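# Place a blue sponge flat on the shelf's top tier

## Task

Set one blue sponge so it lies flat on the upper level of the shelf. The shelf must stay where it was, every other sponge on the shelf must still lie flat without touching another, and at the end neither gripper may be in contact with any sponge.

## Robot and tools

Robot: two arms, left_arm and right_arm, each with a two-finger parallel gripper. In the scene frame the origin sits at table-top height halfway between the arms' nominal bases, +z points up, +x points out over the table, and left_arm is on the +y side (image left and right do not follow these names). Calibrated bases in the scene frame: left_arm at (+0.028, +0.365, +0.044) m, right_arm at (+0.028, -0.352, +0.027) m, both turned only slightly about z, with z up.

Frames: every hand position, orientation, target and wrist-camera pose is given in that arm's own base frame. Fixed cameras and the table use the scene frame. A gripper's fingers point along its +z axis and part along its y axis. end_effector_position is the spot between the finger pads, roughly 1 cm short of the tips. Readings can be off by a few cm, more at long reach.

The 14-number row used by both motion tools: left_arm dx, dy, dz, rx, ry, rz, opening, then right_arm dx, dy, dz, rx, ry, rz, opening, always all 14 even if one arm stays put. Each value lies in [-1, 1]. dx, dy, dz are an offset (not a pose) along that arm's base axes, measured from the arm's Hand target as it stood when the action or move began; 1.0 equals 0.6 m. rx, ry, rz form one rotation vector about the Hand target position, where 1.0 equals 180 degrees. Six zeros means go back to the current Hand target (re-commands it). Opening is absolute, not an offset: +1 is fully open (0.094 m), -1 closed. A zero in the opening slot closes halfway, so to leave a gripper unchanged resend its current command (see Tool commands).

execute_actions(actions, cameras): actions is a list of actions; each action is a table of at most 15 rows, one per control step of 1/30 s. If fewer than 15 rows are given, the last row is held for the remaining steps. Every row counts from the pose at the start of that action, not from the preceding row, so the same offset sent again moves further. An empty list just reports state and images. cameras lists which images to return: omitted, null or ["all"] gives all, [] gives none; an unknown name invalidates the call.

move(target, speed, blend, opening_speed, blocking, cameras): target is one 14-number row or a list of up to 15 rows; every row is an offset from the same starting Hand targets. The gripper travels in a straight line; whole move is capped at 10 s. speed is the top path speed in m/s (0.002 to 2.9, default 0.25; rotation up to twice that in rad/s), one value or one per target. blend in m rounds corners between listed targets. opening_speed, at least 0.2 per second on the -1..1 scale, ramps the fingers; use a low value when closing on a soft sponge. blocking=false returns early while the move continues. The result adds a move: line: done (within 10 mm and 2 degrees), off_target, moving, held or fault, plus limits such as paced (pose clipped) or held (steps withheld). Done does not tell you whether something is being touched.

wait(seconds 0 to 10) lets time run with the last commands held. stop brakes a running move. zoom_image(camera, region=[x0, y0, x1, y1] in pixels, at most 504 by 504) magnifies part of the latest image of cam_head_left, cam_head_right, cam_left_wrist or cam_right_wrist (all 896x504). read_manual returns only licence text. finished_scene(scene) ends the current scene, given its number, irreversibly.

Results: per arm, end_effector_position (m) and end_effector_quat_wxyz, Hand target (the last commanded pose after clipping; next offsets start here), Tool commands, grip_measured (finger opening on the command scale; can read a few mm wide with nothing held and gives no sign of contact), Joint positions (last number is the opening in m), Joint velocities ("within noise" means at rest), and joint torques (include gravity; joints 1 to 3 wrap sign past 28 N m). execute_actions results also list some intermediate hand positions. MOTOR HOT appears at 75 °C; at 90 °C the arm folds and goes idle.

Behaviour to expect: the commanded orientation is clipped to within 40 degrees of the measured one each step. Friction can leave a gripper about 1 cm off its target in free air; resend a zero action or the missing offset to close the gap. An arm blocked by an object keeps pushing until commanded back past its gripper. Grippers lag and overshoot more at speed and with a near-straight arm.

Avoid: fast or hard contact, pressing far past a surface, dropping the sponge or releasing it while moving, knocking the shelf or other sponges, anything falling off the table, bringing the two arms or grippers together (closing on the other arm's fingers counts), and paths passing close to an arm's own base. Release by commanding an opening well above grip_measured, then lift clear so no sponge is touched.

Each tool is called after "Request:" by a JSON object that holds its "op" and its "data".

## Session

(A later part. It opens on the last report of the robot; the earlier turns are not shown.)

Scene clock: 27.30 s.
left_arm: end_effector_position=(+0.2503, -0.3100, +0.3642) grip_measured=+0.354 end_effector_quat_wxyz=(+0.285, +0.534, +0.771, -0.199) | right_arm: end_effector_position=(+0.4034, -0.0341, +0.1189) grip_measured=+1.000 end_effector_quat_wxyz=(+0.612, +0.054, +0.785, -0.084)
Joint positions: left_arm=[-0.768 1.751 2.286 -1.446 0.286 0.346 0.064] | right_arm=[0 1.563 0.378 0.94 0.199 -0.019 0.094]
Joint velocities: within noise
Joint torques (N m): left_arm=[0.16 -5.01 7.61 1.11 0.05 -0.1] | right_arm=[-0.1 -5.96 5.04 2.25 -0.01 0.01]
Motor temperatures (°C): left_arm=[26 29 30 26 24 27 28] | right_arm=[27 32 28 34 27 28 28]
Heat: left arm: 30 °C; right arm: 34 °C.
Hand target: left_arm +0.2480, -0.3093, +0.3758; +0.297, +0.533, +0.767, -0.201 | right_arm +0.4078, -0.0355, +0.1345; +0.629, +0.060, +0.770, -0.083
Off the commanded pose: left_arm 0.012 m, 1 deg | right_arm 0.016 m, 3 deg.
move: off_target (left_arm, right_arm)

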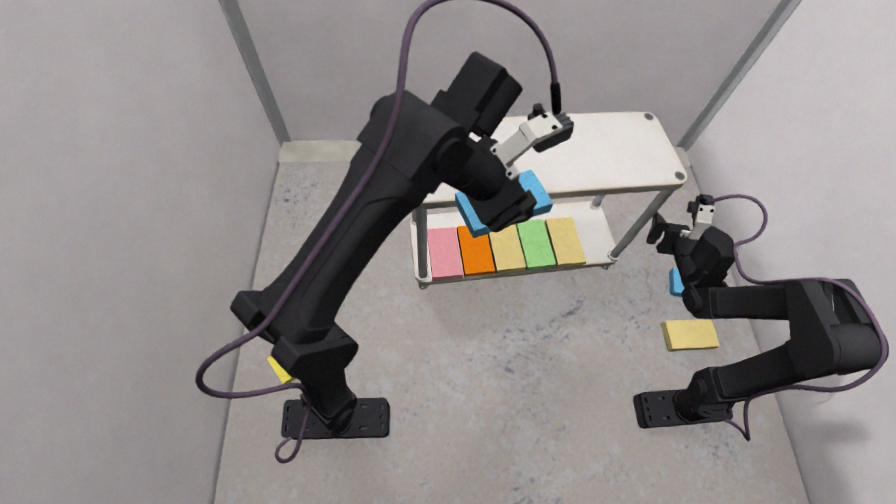

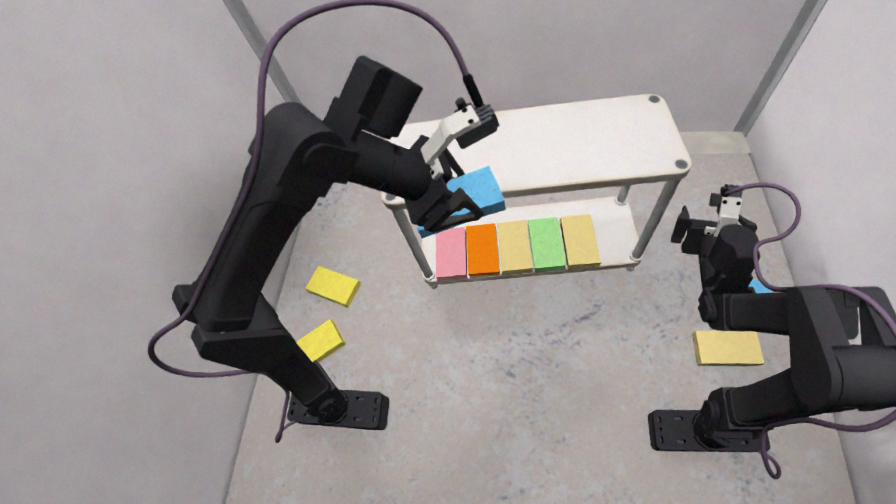

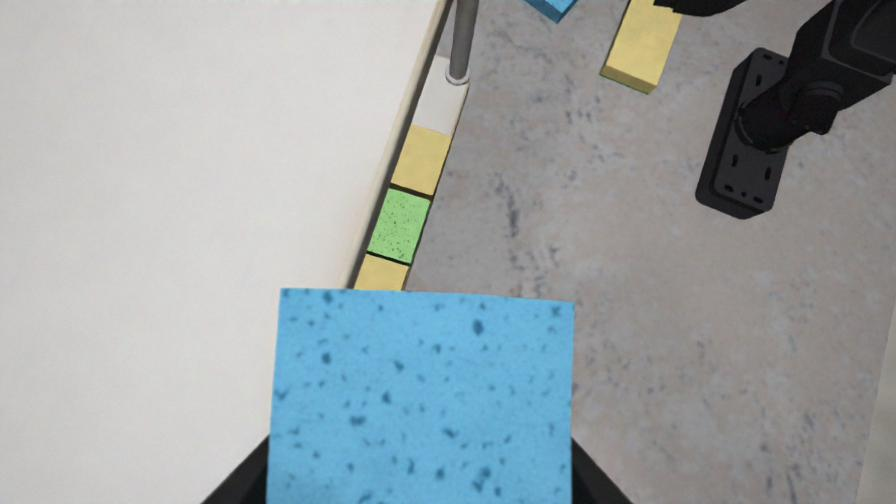

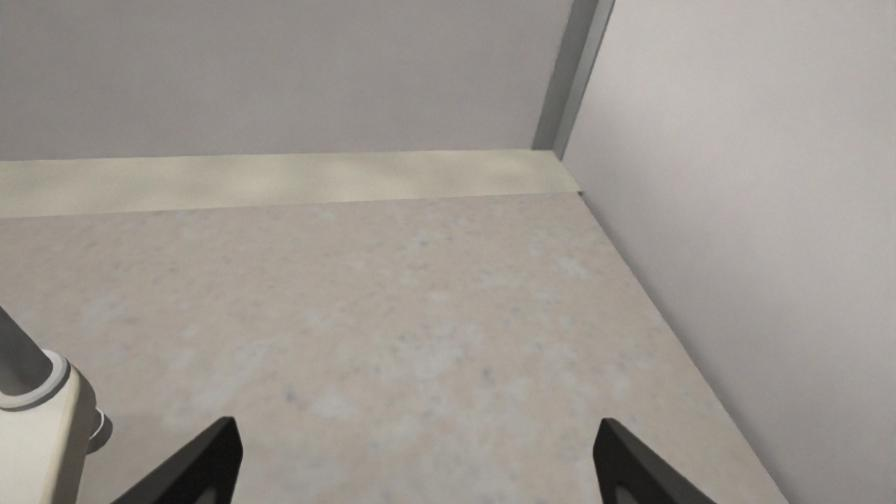

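Request:
{"op": "move", "data": {"target": [0.22,0.06,-0.045,0,0,0,0.15,0,0,0,0,0,0,1], "speed": 0.2}}

Scene clock: 29.53 s.
left_arm: end_effector_position=(+0.3907, -0.2692, +0.3370) grip_measured=+0.354 end_effector_quat_wxyz=(+0.311, +0.516, +0.776, -0.187) | right_arm: end_effector_position=(+0.4034, -0.0341, +0.1189) grip_measured=+1.000 end_effector_quat_wxyz=(+0.612, +0.054, +0.785, -0.084)
Joint positions: left_arm=[-0.444 2.142 2.725 -1.535 0.442 0.585 0.064] | right_arm=[0 1.563 0.378 0.94 0.199 -0.019 0.094]
Joint velocities: within noise
Joint torques (N m): left_arm=[-0.03 -8.08 7.12 0.9 0.5 0.04] | right_arm=[-0.1 -5.96 5.04 2.25 -0.01 0]
Motor temperatures (°C): left_arm=[26 29 30 26 25 27 28] | right_arm=[27 32 28 34 27 28 28]
Heat: left arm: 30 °C; right arm: 34 °C.
Hand target: left_arm +0.3800, -0.2733, +0.3488; +0.297, +0.533, +0.767, -0.201 | right_arm +0.4078, -0.0355, +0.1345; +0.629, +0.060, +0.770, -0.083
Off the commanded pose: left_arm 0.016 m, 3 deg | right_arm 0.016 m, 3 deg.
joint sent to its limit (left arm) — joint 4 (wrist pitch), lower limit. The joint targets are off in position, not in orientation.
move: off_target (left_arm, right_arm)

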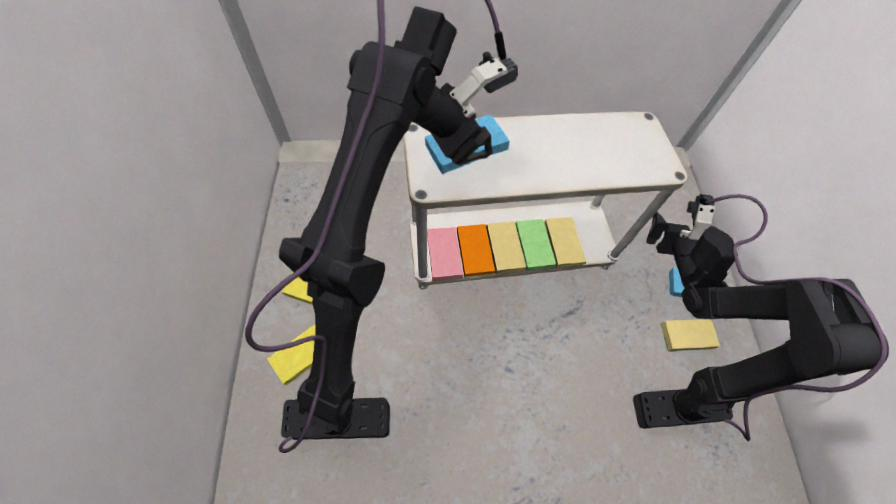

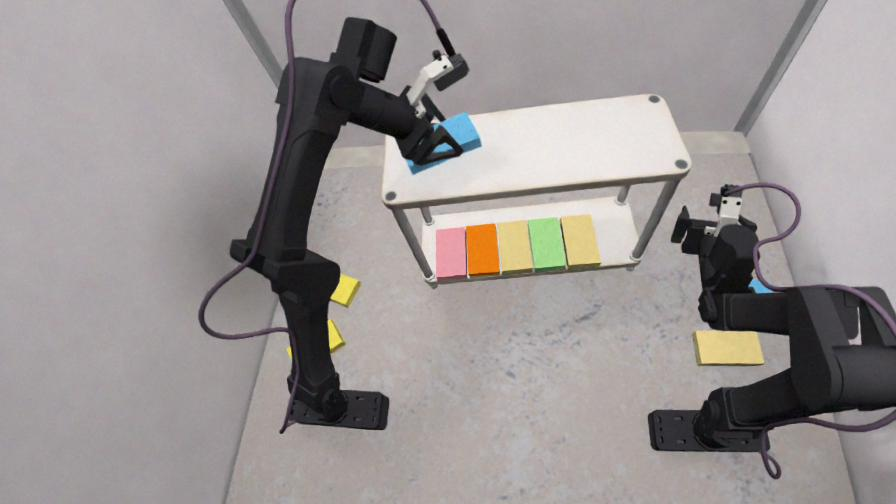

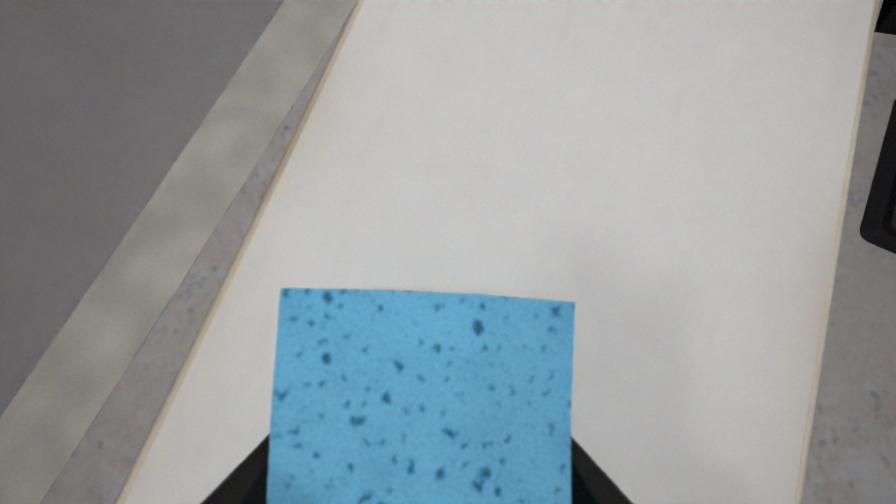

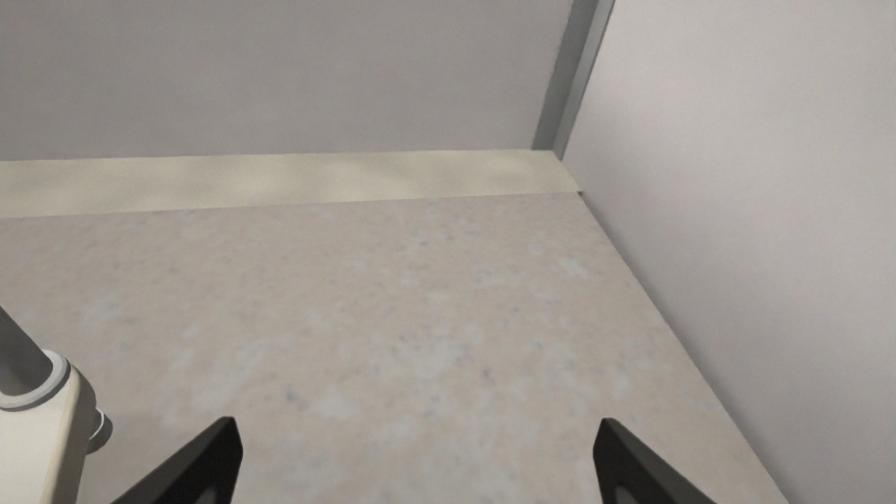

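Request:
{"op": "move", "data": {"target": [-0.017,-0.017,-0.04,0,0,0,0.15,0,0,0,0,0,0,1], "speed": 0.06}}

Request:
{"op": "zoom_image", "data": {"camera": "cam_head_left", "region": [380, 60, 580, 220]}}

Scene clock: 32.70 s.
left_arm: end_effector_position=(+0.3789, -0.2783, +0.3258) grip_measured=+0.354 end_effector_quat_wxyz=(+0.303, +0.529, +0.769, -0.193) | right_arm: end_effector_position=(+0.4034, -0.0341, +0.1189) grip_measured=+1.000 end_effector_quat_wxyz=(+0.612, +0.054, +0.785, -0.084)
Joint positions: left_arm=[-0.472 2.038 2.493 -1.421 0.445 0.591 0.064] | right_arm=[0 1.563 0.378 0.94 0.199 -0.019 0.094]
Joint velocities: within noise
Joint torques (N m): left_arm=[-0.76 -8.8 2.32 1.17 0.24 -0.08] | right_arm=[-0.09 -5.96 5.04 2.25 -0.01 0]
Motor temperatures (°C): left_arm=[26 29 31 26 25 27 29] | right_arm=[27 32 28 35 27 28 28]
Heat: left arm: 31 °C; right arm: 35 °C.
Hand target: left_arm +0.3698, -0.2835, +0.3248; +0.297, +0.533, +0.767, -0.201 | right_arm +0.4078, -0.0355, +0.1345; +0.629, +0.060, +0.770, -0.083
Off the commanded pose: left_arm 0.011 m, 1 deg | right_arm 0.016 m, 3 deg.
move: off_target (left_arm, right_arm)

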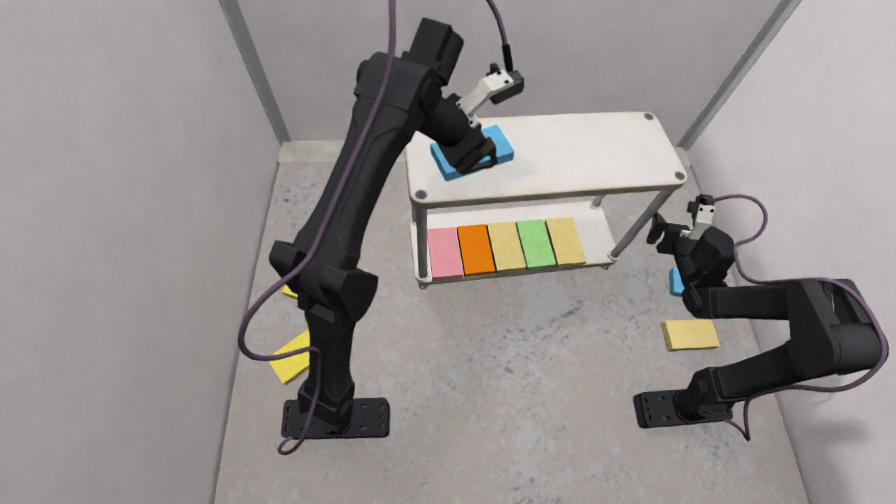

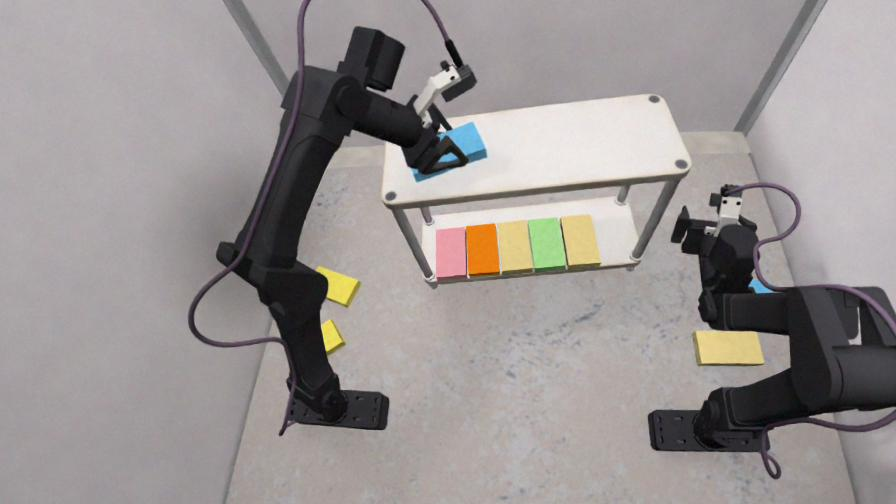

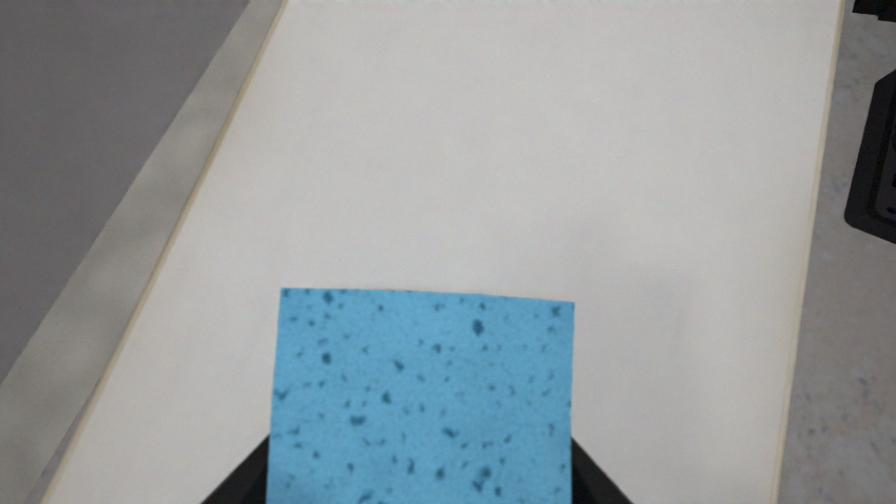

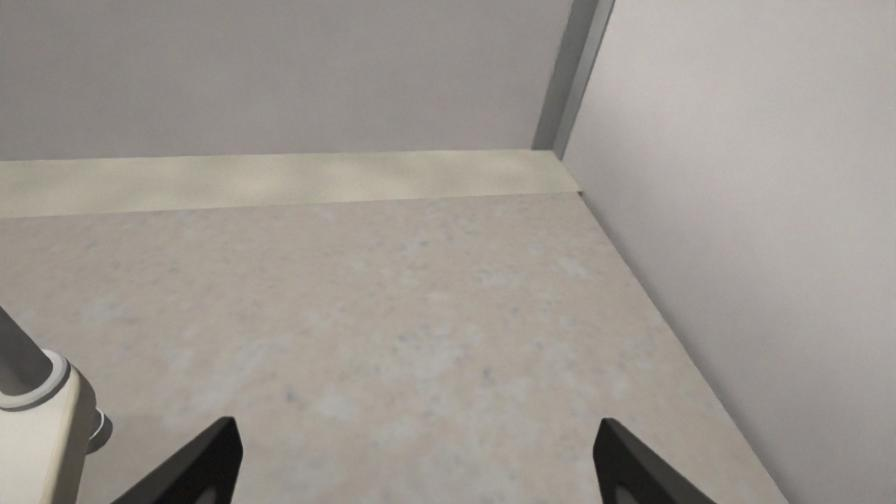

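Scaled by 2.520 from the camera's 896x504 image, which has a finer 1280x720 frame.

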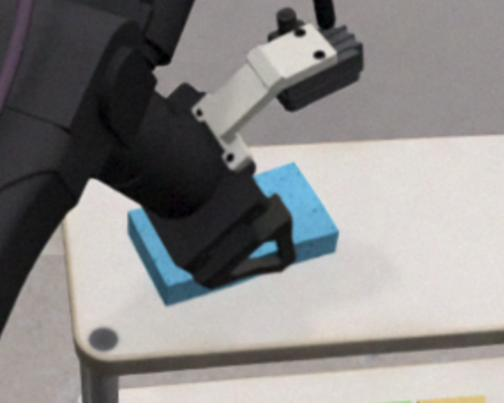

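Request:
{"op": "move", "data": {"target": [0,0,-0.035,0,0,0,0.15,0,0,0,0,0,0,1], "speed": 0.05}}

Request:
{"op": "zoom_image", "data": {"camera": "cam_head_left", "region": [380, 60, 580, 220]}}

Scene clock: 33.97 s.
left_arm: end_effector_position=(+0.3791, -0.2792, +0.3268) grip_measured=+0.354 end_effector_quat_wxyz=(+0.333, +0.526, +0.759, -0.193) | right_arm: end_effector_position=(+0.4034, -0.0341, +0.1189) grip_measured=+1.000 end_effector_quat_wxyz=(+0.612, +0.054, +0.785, -0.084)
Joint positions: left_arm=[-0.472 1.925 2.277 -1.249 0.45 0.581 0.064] | right_arm=[0 1.563 0.378 0.94 0.199 -0.019 0.094]
Joint velocities: within noise
Joint torques (N m): left_arm=[-0.76 -6.46 1.88 1 0.17 -0.04] | right_arm=[-0.1 -5.96 5.05 2.25 -0.01 0.01]
Motor temperatures (°C): left_arm=[26 29 30 26 25 27 29] | right_arm=[27 32 28 35 27 28 28]
Heat: left arm: 30 °C; right arm: 35 °C.
Hand target: left_arm +0.3698, -0.2835, +0.3038; +0.297, +0.533, +0.767, -0.201 | right_arm +0.4078, -0.0355, +0.1345; +0.629, +0.060, +0.770, -0.083
Off the commanded pose: left_arm 0.025 m, 4 deg | right_arm 0.016 m, 3 deg.
move: off_target (left_arm, right_arm)

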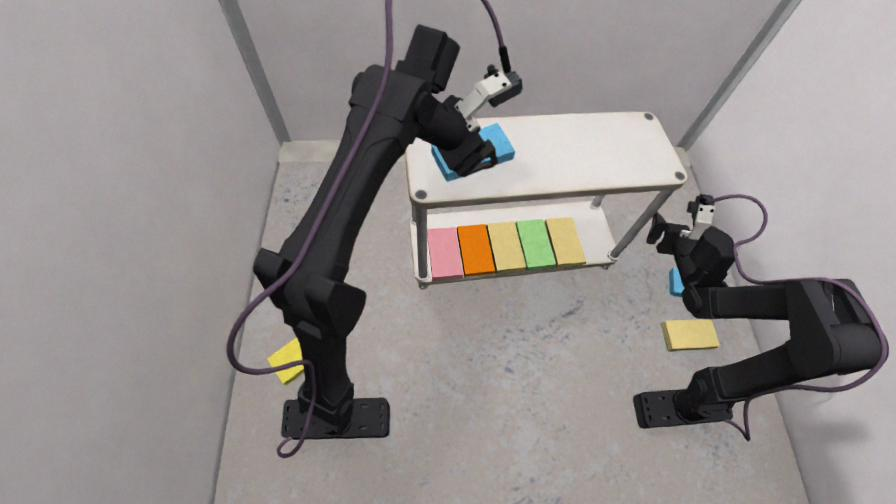

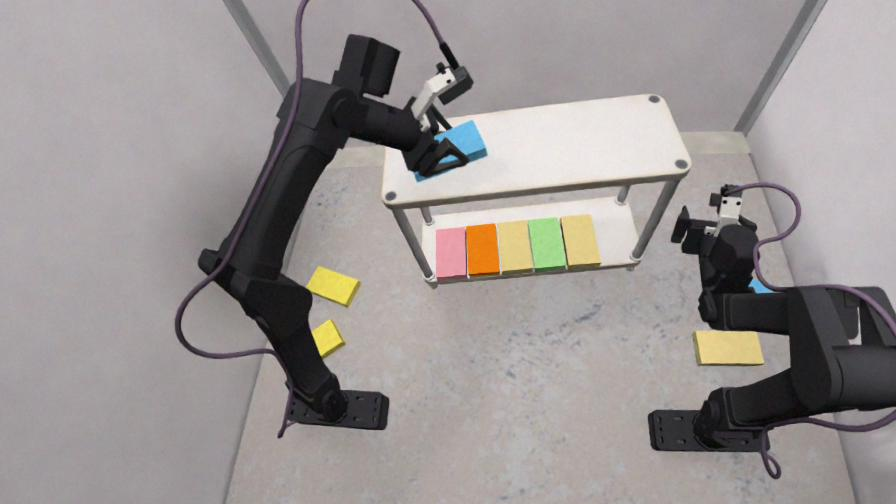

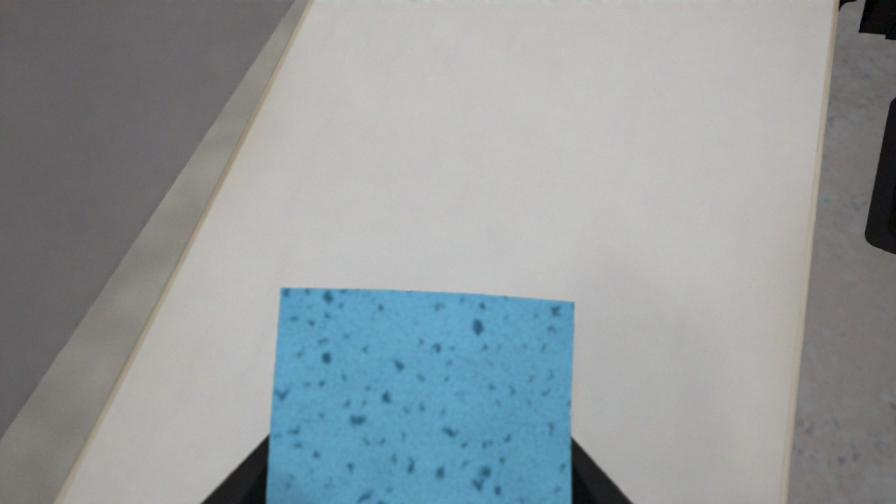

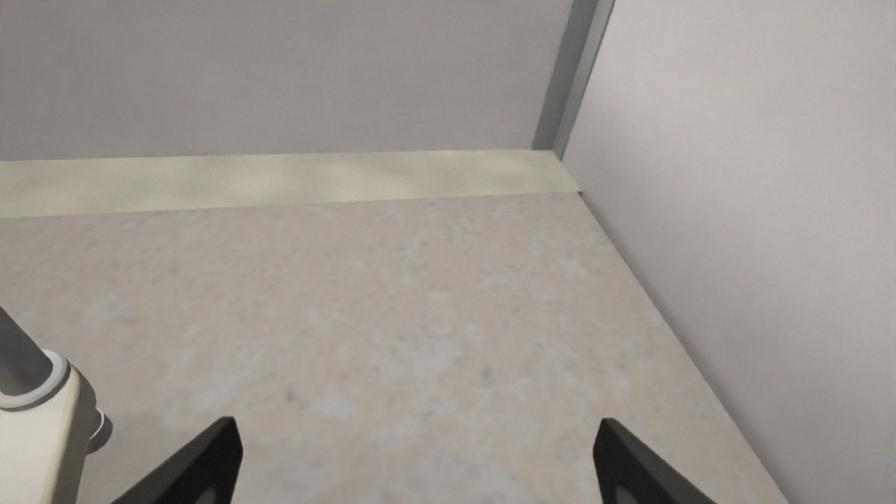

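Scaled by 2.520 from the camera's 896x504 image, which has a finer 1280x720 frame.

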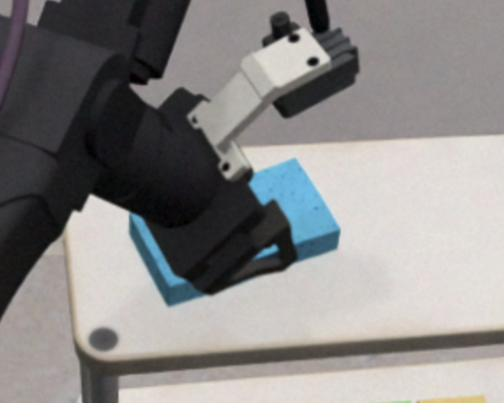

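Request:
{"op": "move", "data": {"target": [0,0,0.02,0.024,0.009,0,0.15,0,0,0,0,0,0,1], "speed": 0.05}}

Request:
{"op": "zoom_image", "data": {"camera": "cam_head_left", "region": [380, 60, 580, 220]}}

Scene clock: 36.00 s.
left_arm: end_effector_position=(+0.3797, -0.2839, +0.3261) grip_measured=+0.354 end_effector_quat_wxyz=(+0.298, +0.530, +0.772, -0.184) | right_arm: end_effector_position=(+0.4034, -0.0341, +0.1189) grip_measured=+1.000 end_effector_quat_wxyz=(+0.612, +0.054, +0.785, -0.084)
Joint positions: left_arm=[-0.492 2.095 2.602 -1.478 0.416 0.581 0.064] | right_arm=[0 1.563 0.378 0.94 0.199 -0.019 0.094]
Joint velocities: within noise
Joint torques (N m): left_arm=[-0.62 -6.46 6.49 0.53 0 0.09] | right_arm=[-0.09 -5.96 5.05 2.25 -0.01 0]
Motor temperatures (°C): left_arm=[26 29 30 26 25 27 29] | right_arm=[27 32 28 35 27 28 28]
Heat: left arm: 30 °C; right arm: 35 °C.
Hand target: left_arm +0.3698, -0.2835, +0.3158; +0.265, +0.541, +0.778, -0.179 | right_arm +0.4078, -0.0355, +0.1345; +0.629, +0.060, +0.770, -0.083
Off the commanded pose: left_arm 0.014 m, 4 deg | right_arm 0.016 m, 3 deg.
move: off_target (left_arm, right_arm)

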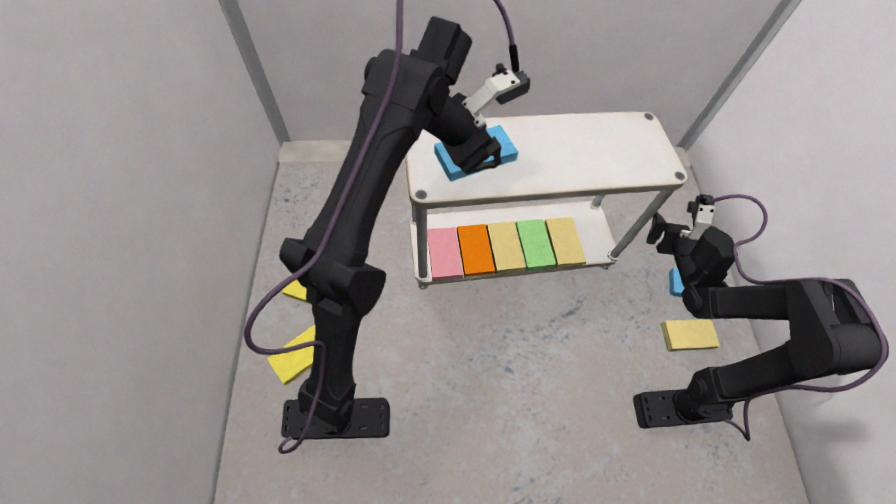

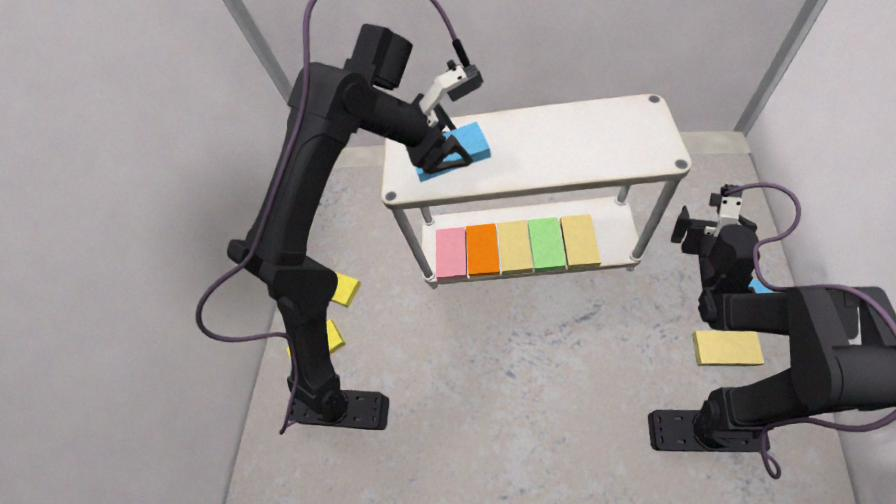

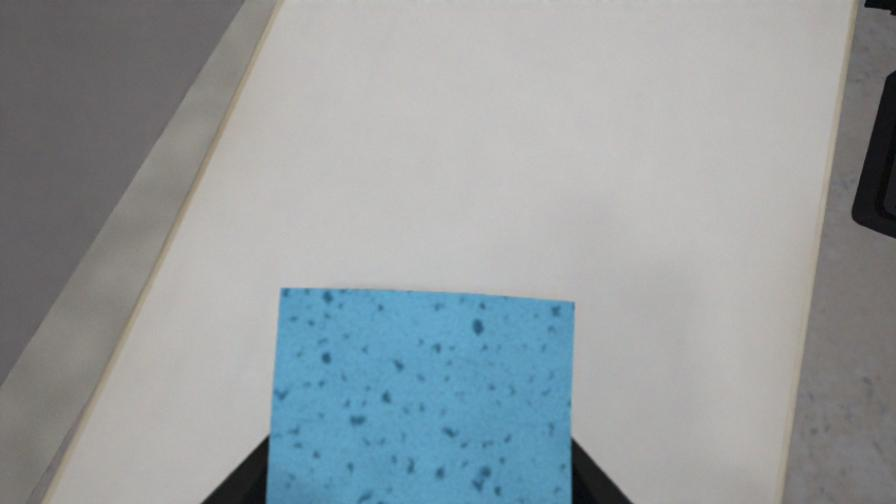

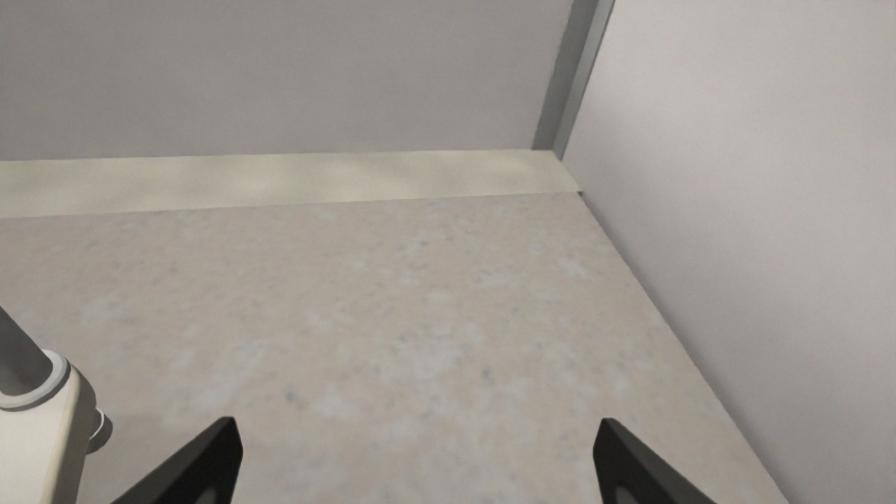

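Scaled by 2.520 from the camera's 896x504 image, which has a finer 1280x720 frame.

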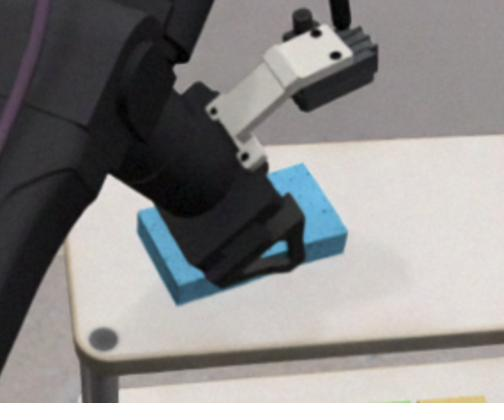

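Request:
{"op": "move", "data": {"target": [0.01,0,-0.012,0.02,0.008,0,0.15,0,0,0,0,0,0,1], "speed": 0.05}}

Request:
{"op": "zoom_image", "data": {"camera": "cam_head_right", "region": [360, 60, 560, 220]}}

Scene clock: 37.43 s.
left_arm: end_effector_position=(+0.3797, -0.2840, +0.3252) grip_measured=+0.354 end_effector_quat_wxyz=(+0.294, +0.531, +0.775, -0.178) | right_arm: end_effector_position=(+0.4034, -0.0341, +0.1189) grip_measured=+1.000 end_effector_quat_wxyz=(+0.612, +0.054, +0.785, -0.084)
Joint positions: left_arm=[-0.498 2.118 2.648 -1.509 0.399 0.581 0.064] | right_arm=[0 1.563 0.378 0.94 0.199 -0.019 0.094]
Joint velocities: within noise
Joint torques (N m): left_arm=[-0.7 -5.81 5.81 0.64 -0.11 0.07] | right_arm=[-0.09 -5.96 5.04 2.25 -0.01 0]
Motor temperatures (°C): left_arm=[26 29 30 26 25 27 29] | right_arm=[27 32 28 35 27 28 28]
Heat: left arm: 30 °C; right arm: 35 °C.
Hand target: left_arm +0.3758, -0.2835, +0.3086; +0.238, +0.547, +0.786, -0.161 | right_arm +0.4078, -0.0355, +0.1345; +0.629, +0.060, +0.770, -0.083
Off the commanded pose: left_arm 0.017 m, 7 deg | right_arm 0.016 m, 3 deg.
joint sent to its limit (left arm) — joint 4 (wrist pitch), lower limit. The joint targets are off in position, not in orientation.
move: off_target (left_arm, right_arm)

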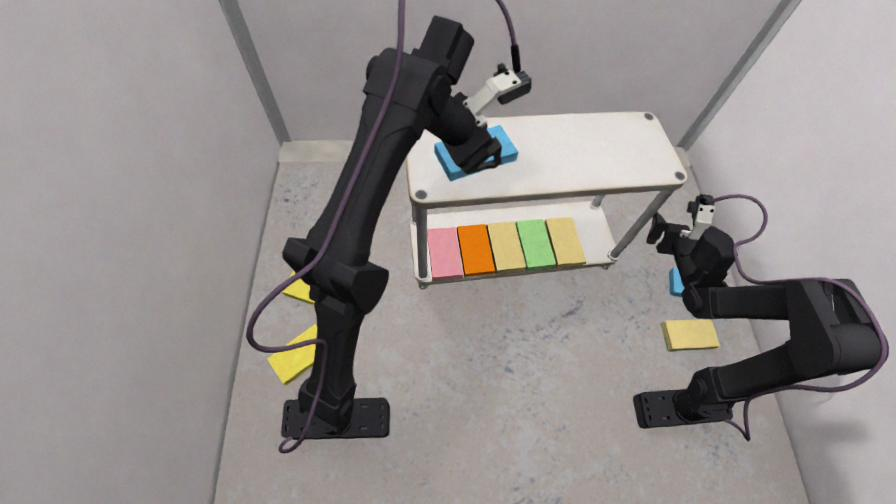

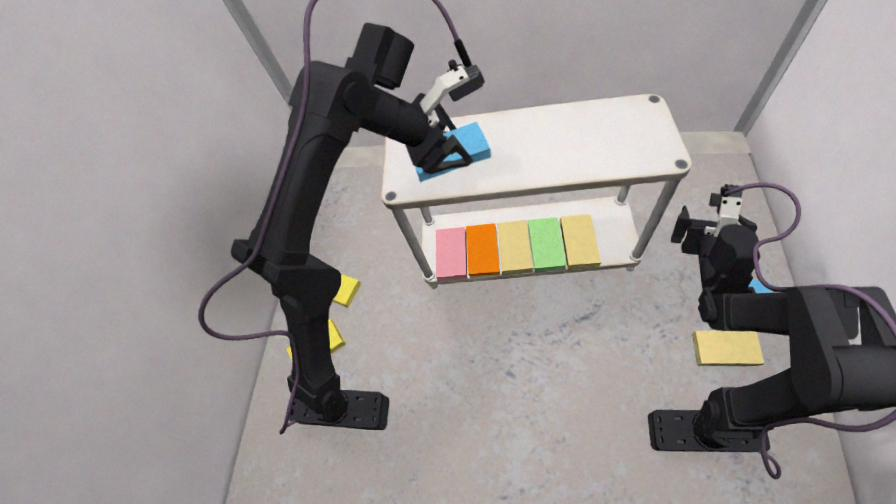

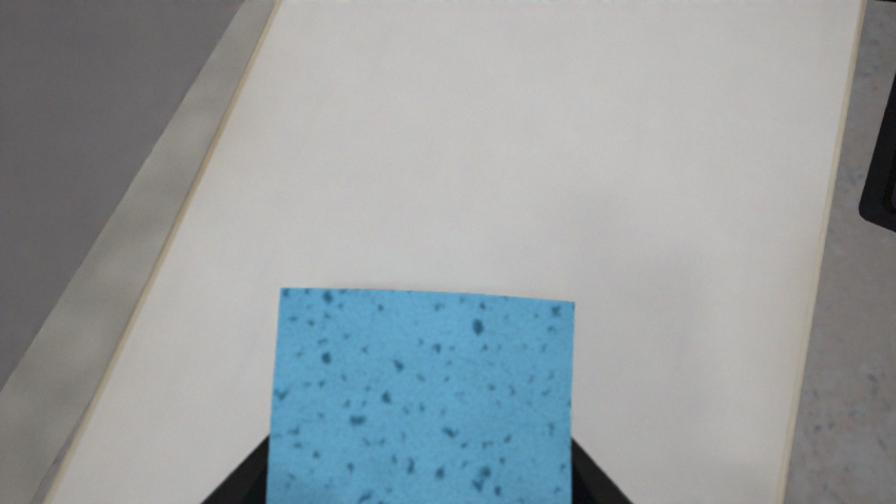

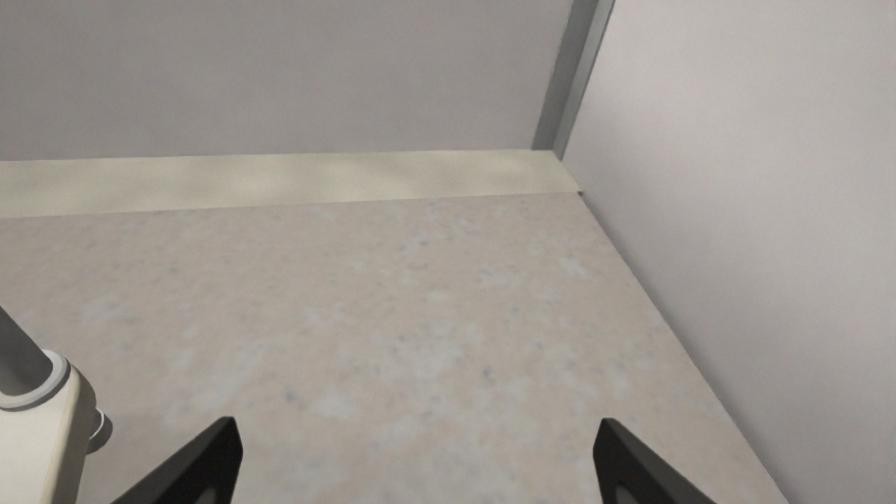

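Scaled by 2.520 from the camera's 896x504 image, which has a finer 1280x720 frame.

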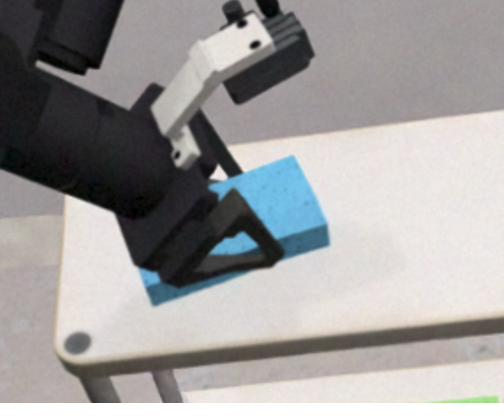

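Request:
{"op": "move", "data": {"target": [[0,0,0.02,0,0,0,0.16,0,0,0,0,0,0,1],[0,0,0.02,0,0,0,0.9,0,0,0,0,0,0,1]], "speed": 0.05, "opening_speed": 0.5}}

Request:
{"op": "zoom_image", "data": {"camera": "cam_head_right", "region": [360, 60, 560, 220]}}

Scene clock: 40.77 s.
left_arm: end_effector_position=(+0.3821, -0.2814, +0.3271) grip_measured=+0.897 end_effector_quat_wxyz=(+0.298, +0.528, +0.778, -0.163) | right_arm: end_effector_position=(+0.4034, -0.0341, +0.1189) grip_measured=+1.000 end_effector_quat_wxyz=(+0.612, +0.054, +0.785, -0.084)
Joint positions: left_arm=[-0.502 2.126 2.676 -1.519 0.366 0.576 0.089] | right_arm=[0 1.563 0.378 0.94 0.199 -0.019 0.094]
Joint velocities: within noise
Joint torques (N m): left_arm=[-0.46 -6.56 6.12 0.76 0.11 -0.01] | right_arm=[-0.09 -5.96 5.04 2.25 -0.01 0]
Motor temperatures (°C): left_arm=[26 29 31 26 25 27 29] | right_arm=[27 32 28 36 27 28 28]
Heat: left arm: 31 °C; right arm: 36 °C.
Hand target: left_arm +0.3758, -0.2835, +0.3206; +0.238, +0.547, +0.786, -0.161 | right_arm +0.4078, -0.0355, +0.1345; +0.629, +0.060, +0.770, -0.083
Off the commanded pose: left_arm 0.009 m, 7 deg | right_arm 0.016 m, 3 deg.
joint sent to its limit (left arm) — joint 4 (wrist pitch), lower limit. The joint targets are off in position and orientation.
move: off_target (left_arm, right_arm); target 2's new opening was sent with left_arm's hand 0.007 m and 7 deg from that target

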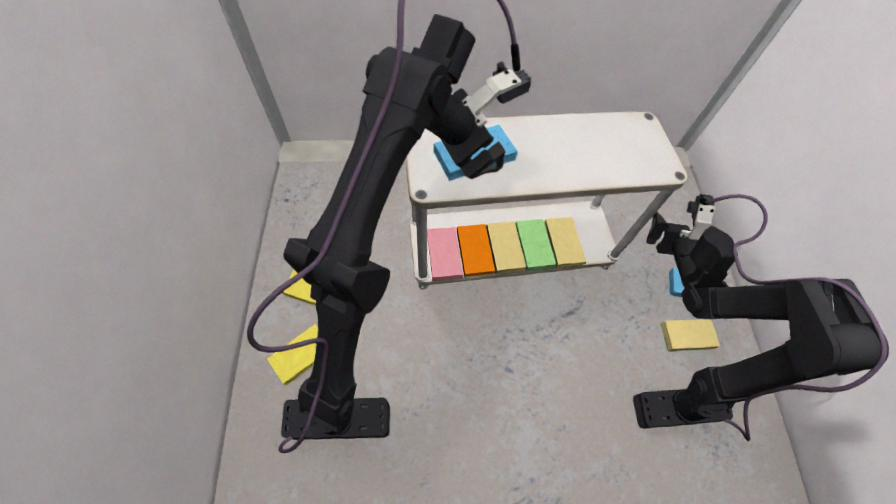

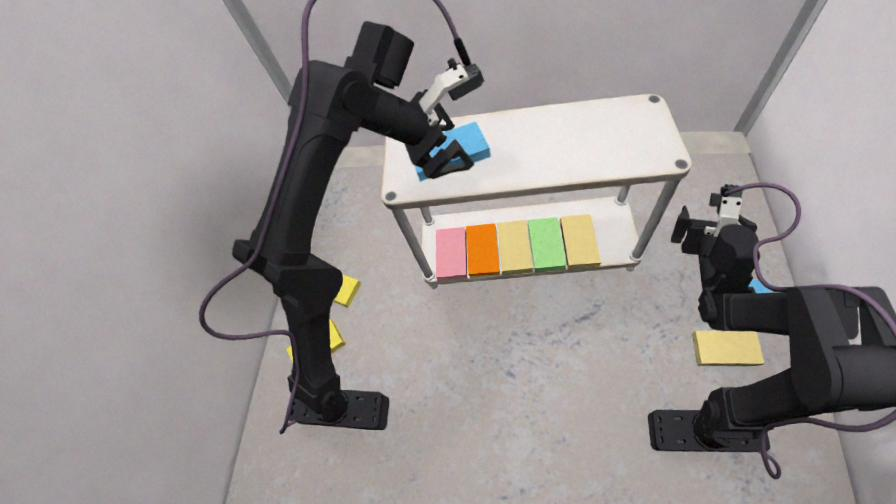

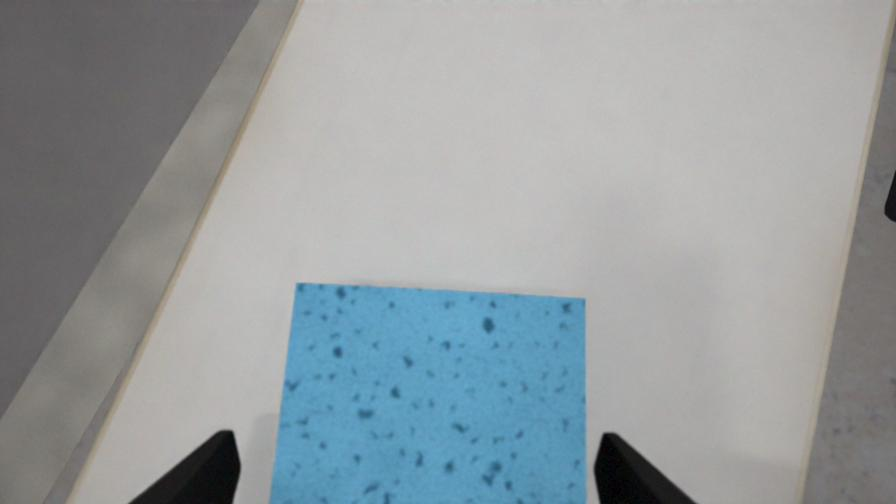

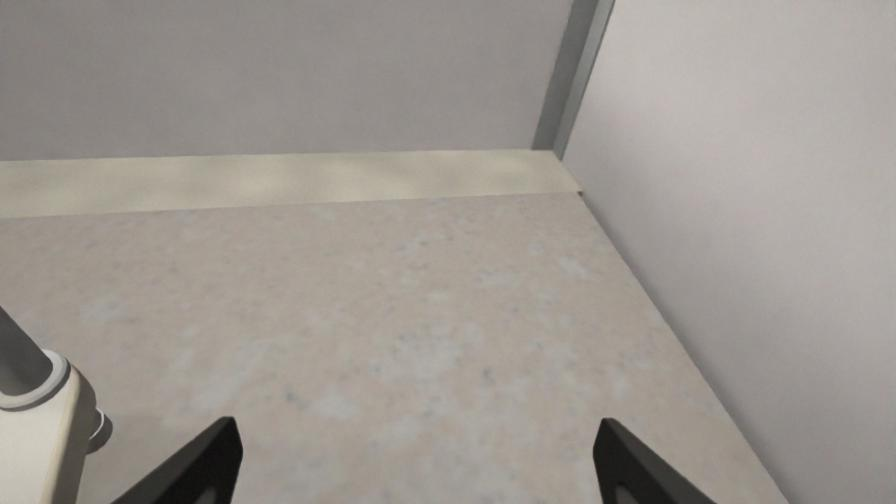

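Scaled by 2.520 from the camera's 896x504 image, which has a finer 1280x720 frame.

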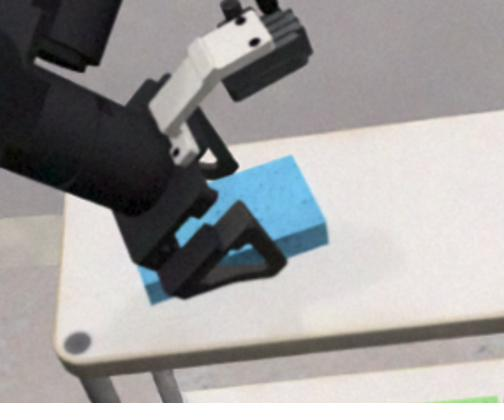

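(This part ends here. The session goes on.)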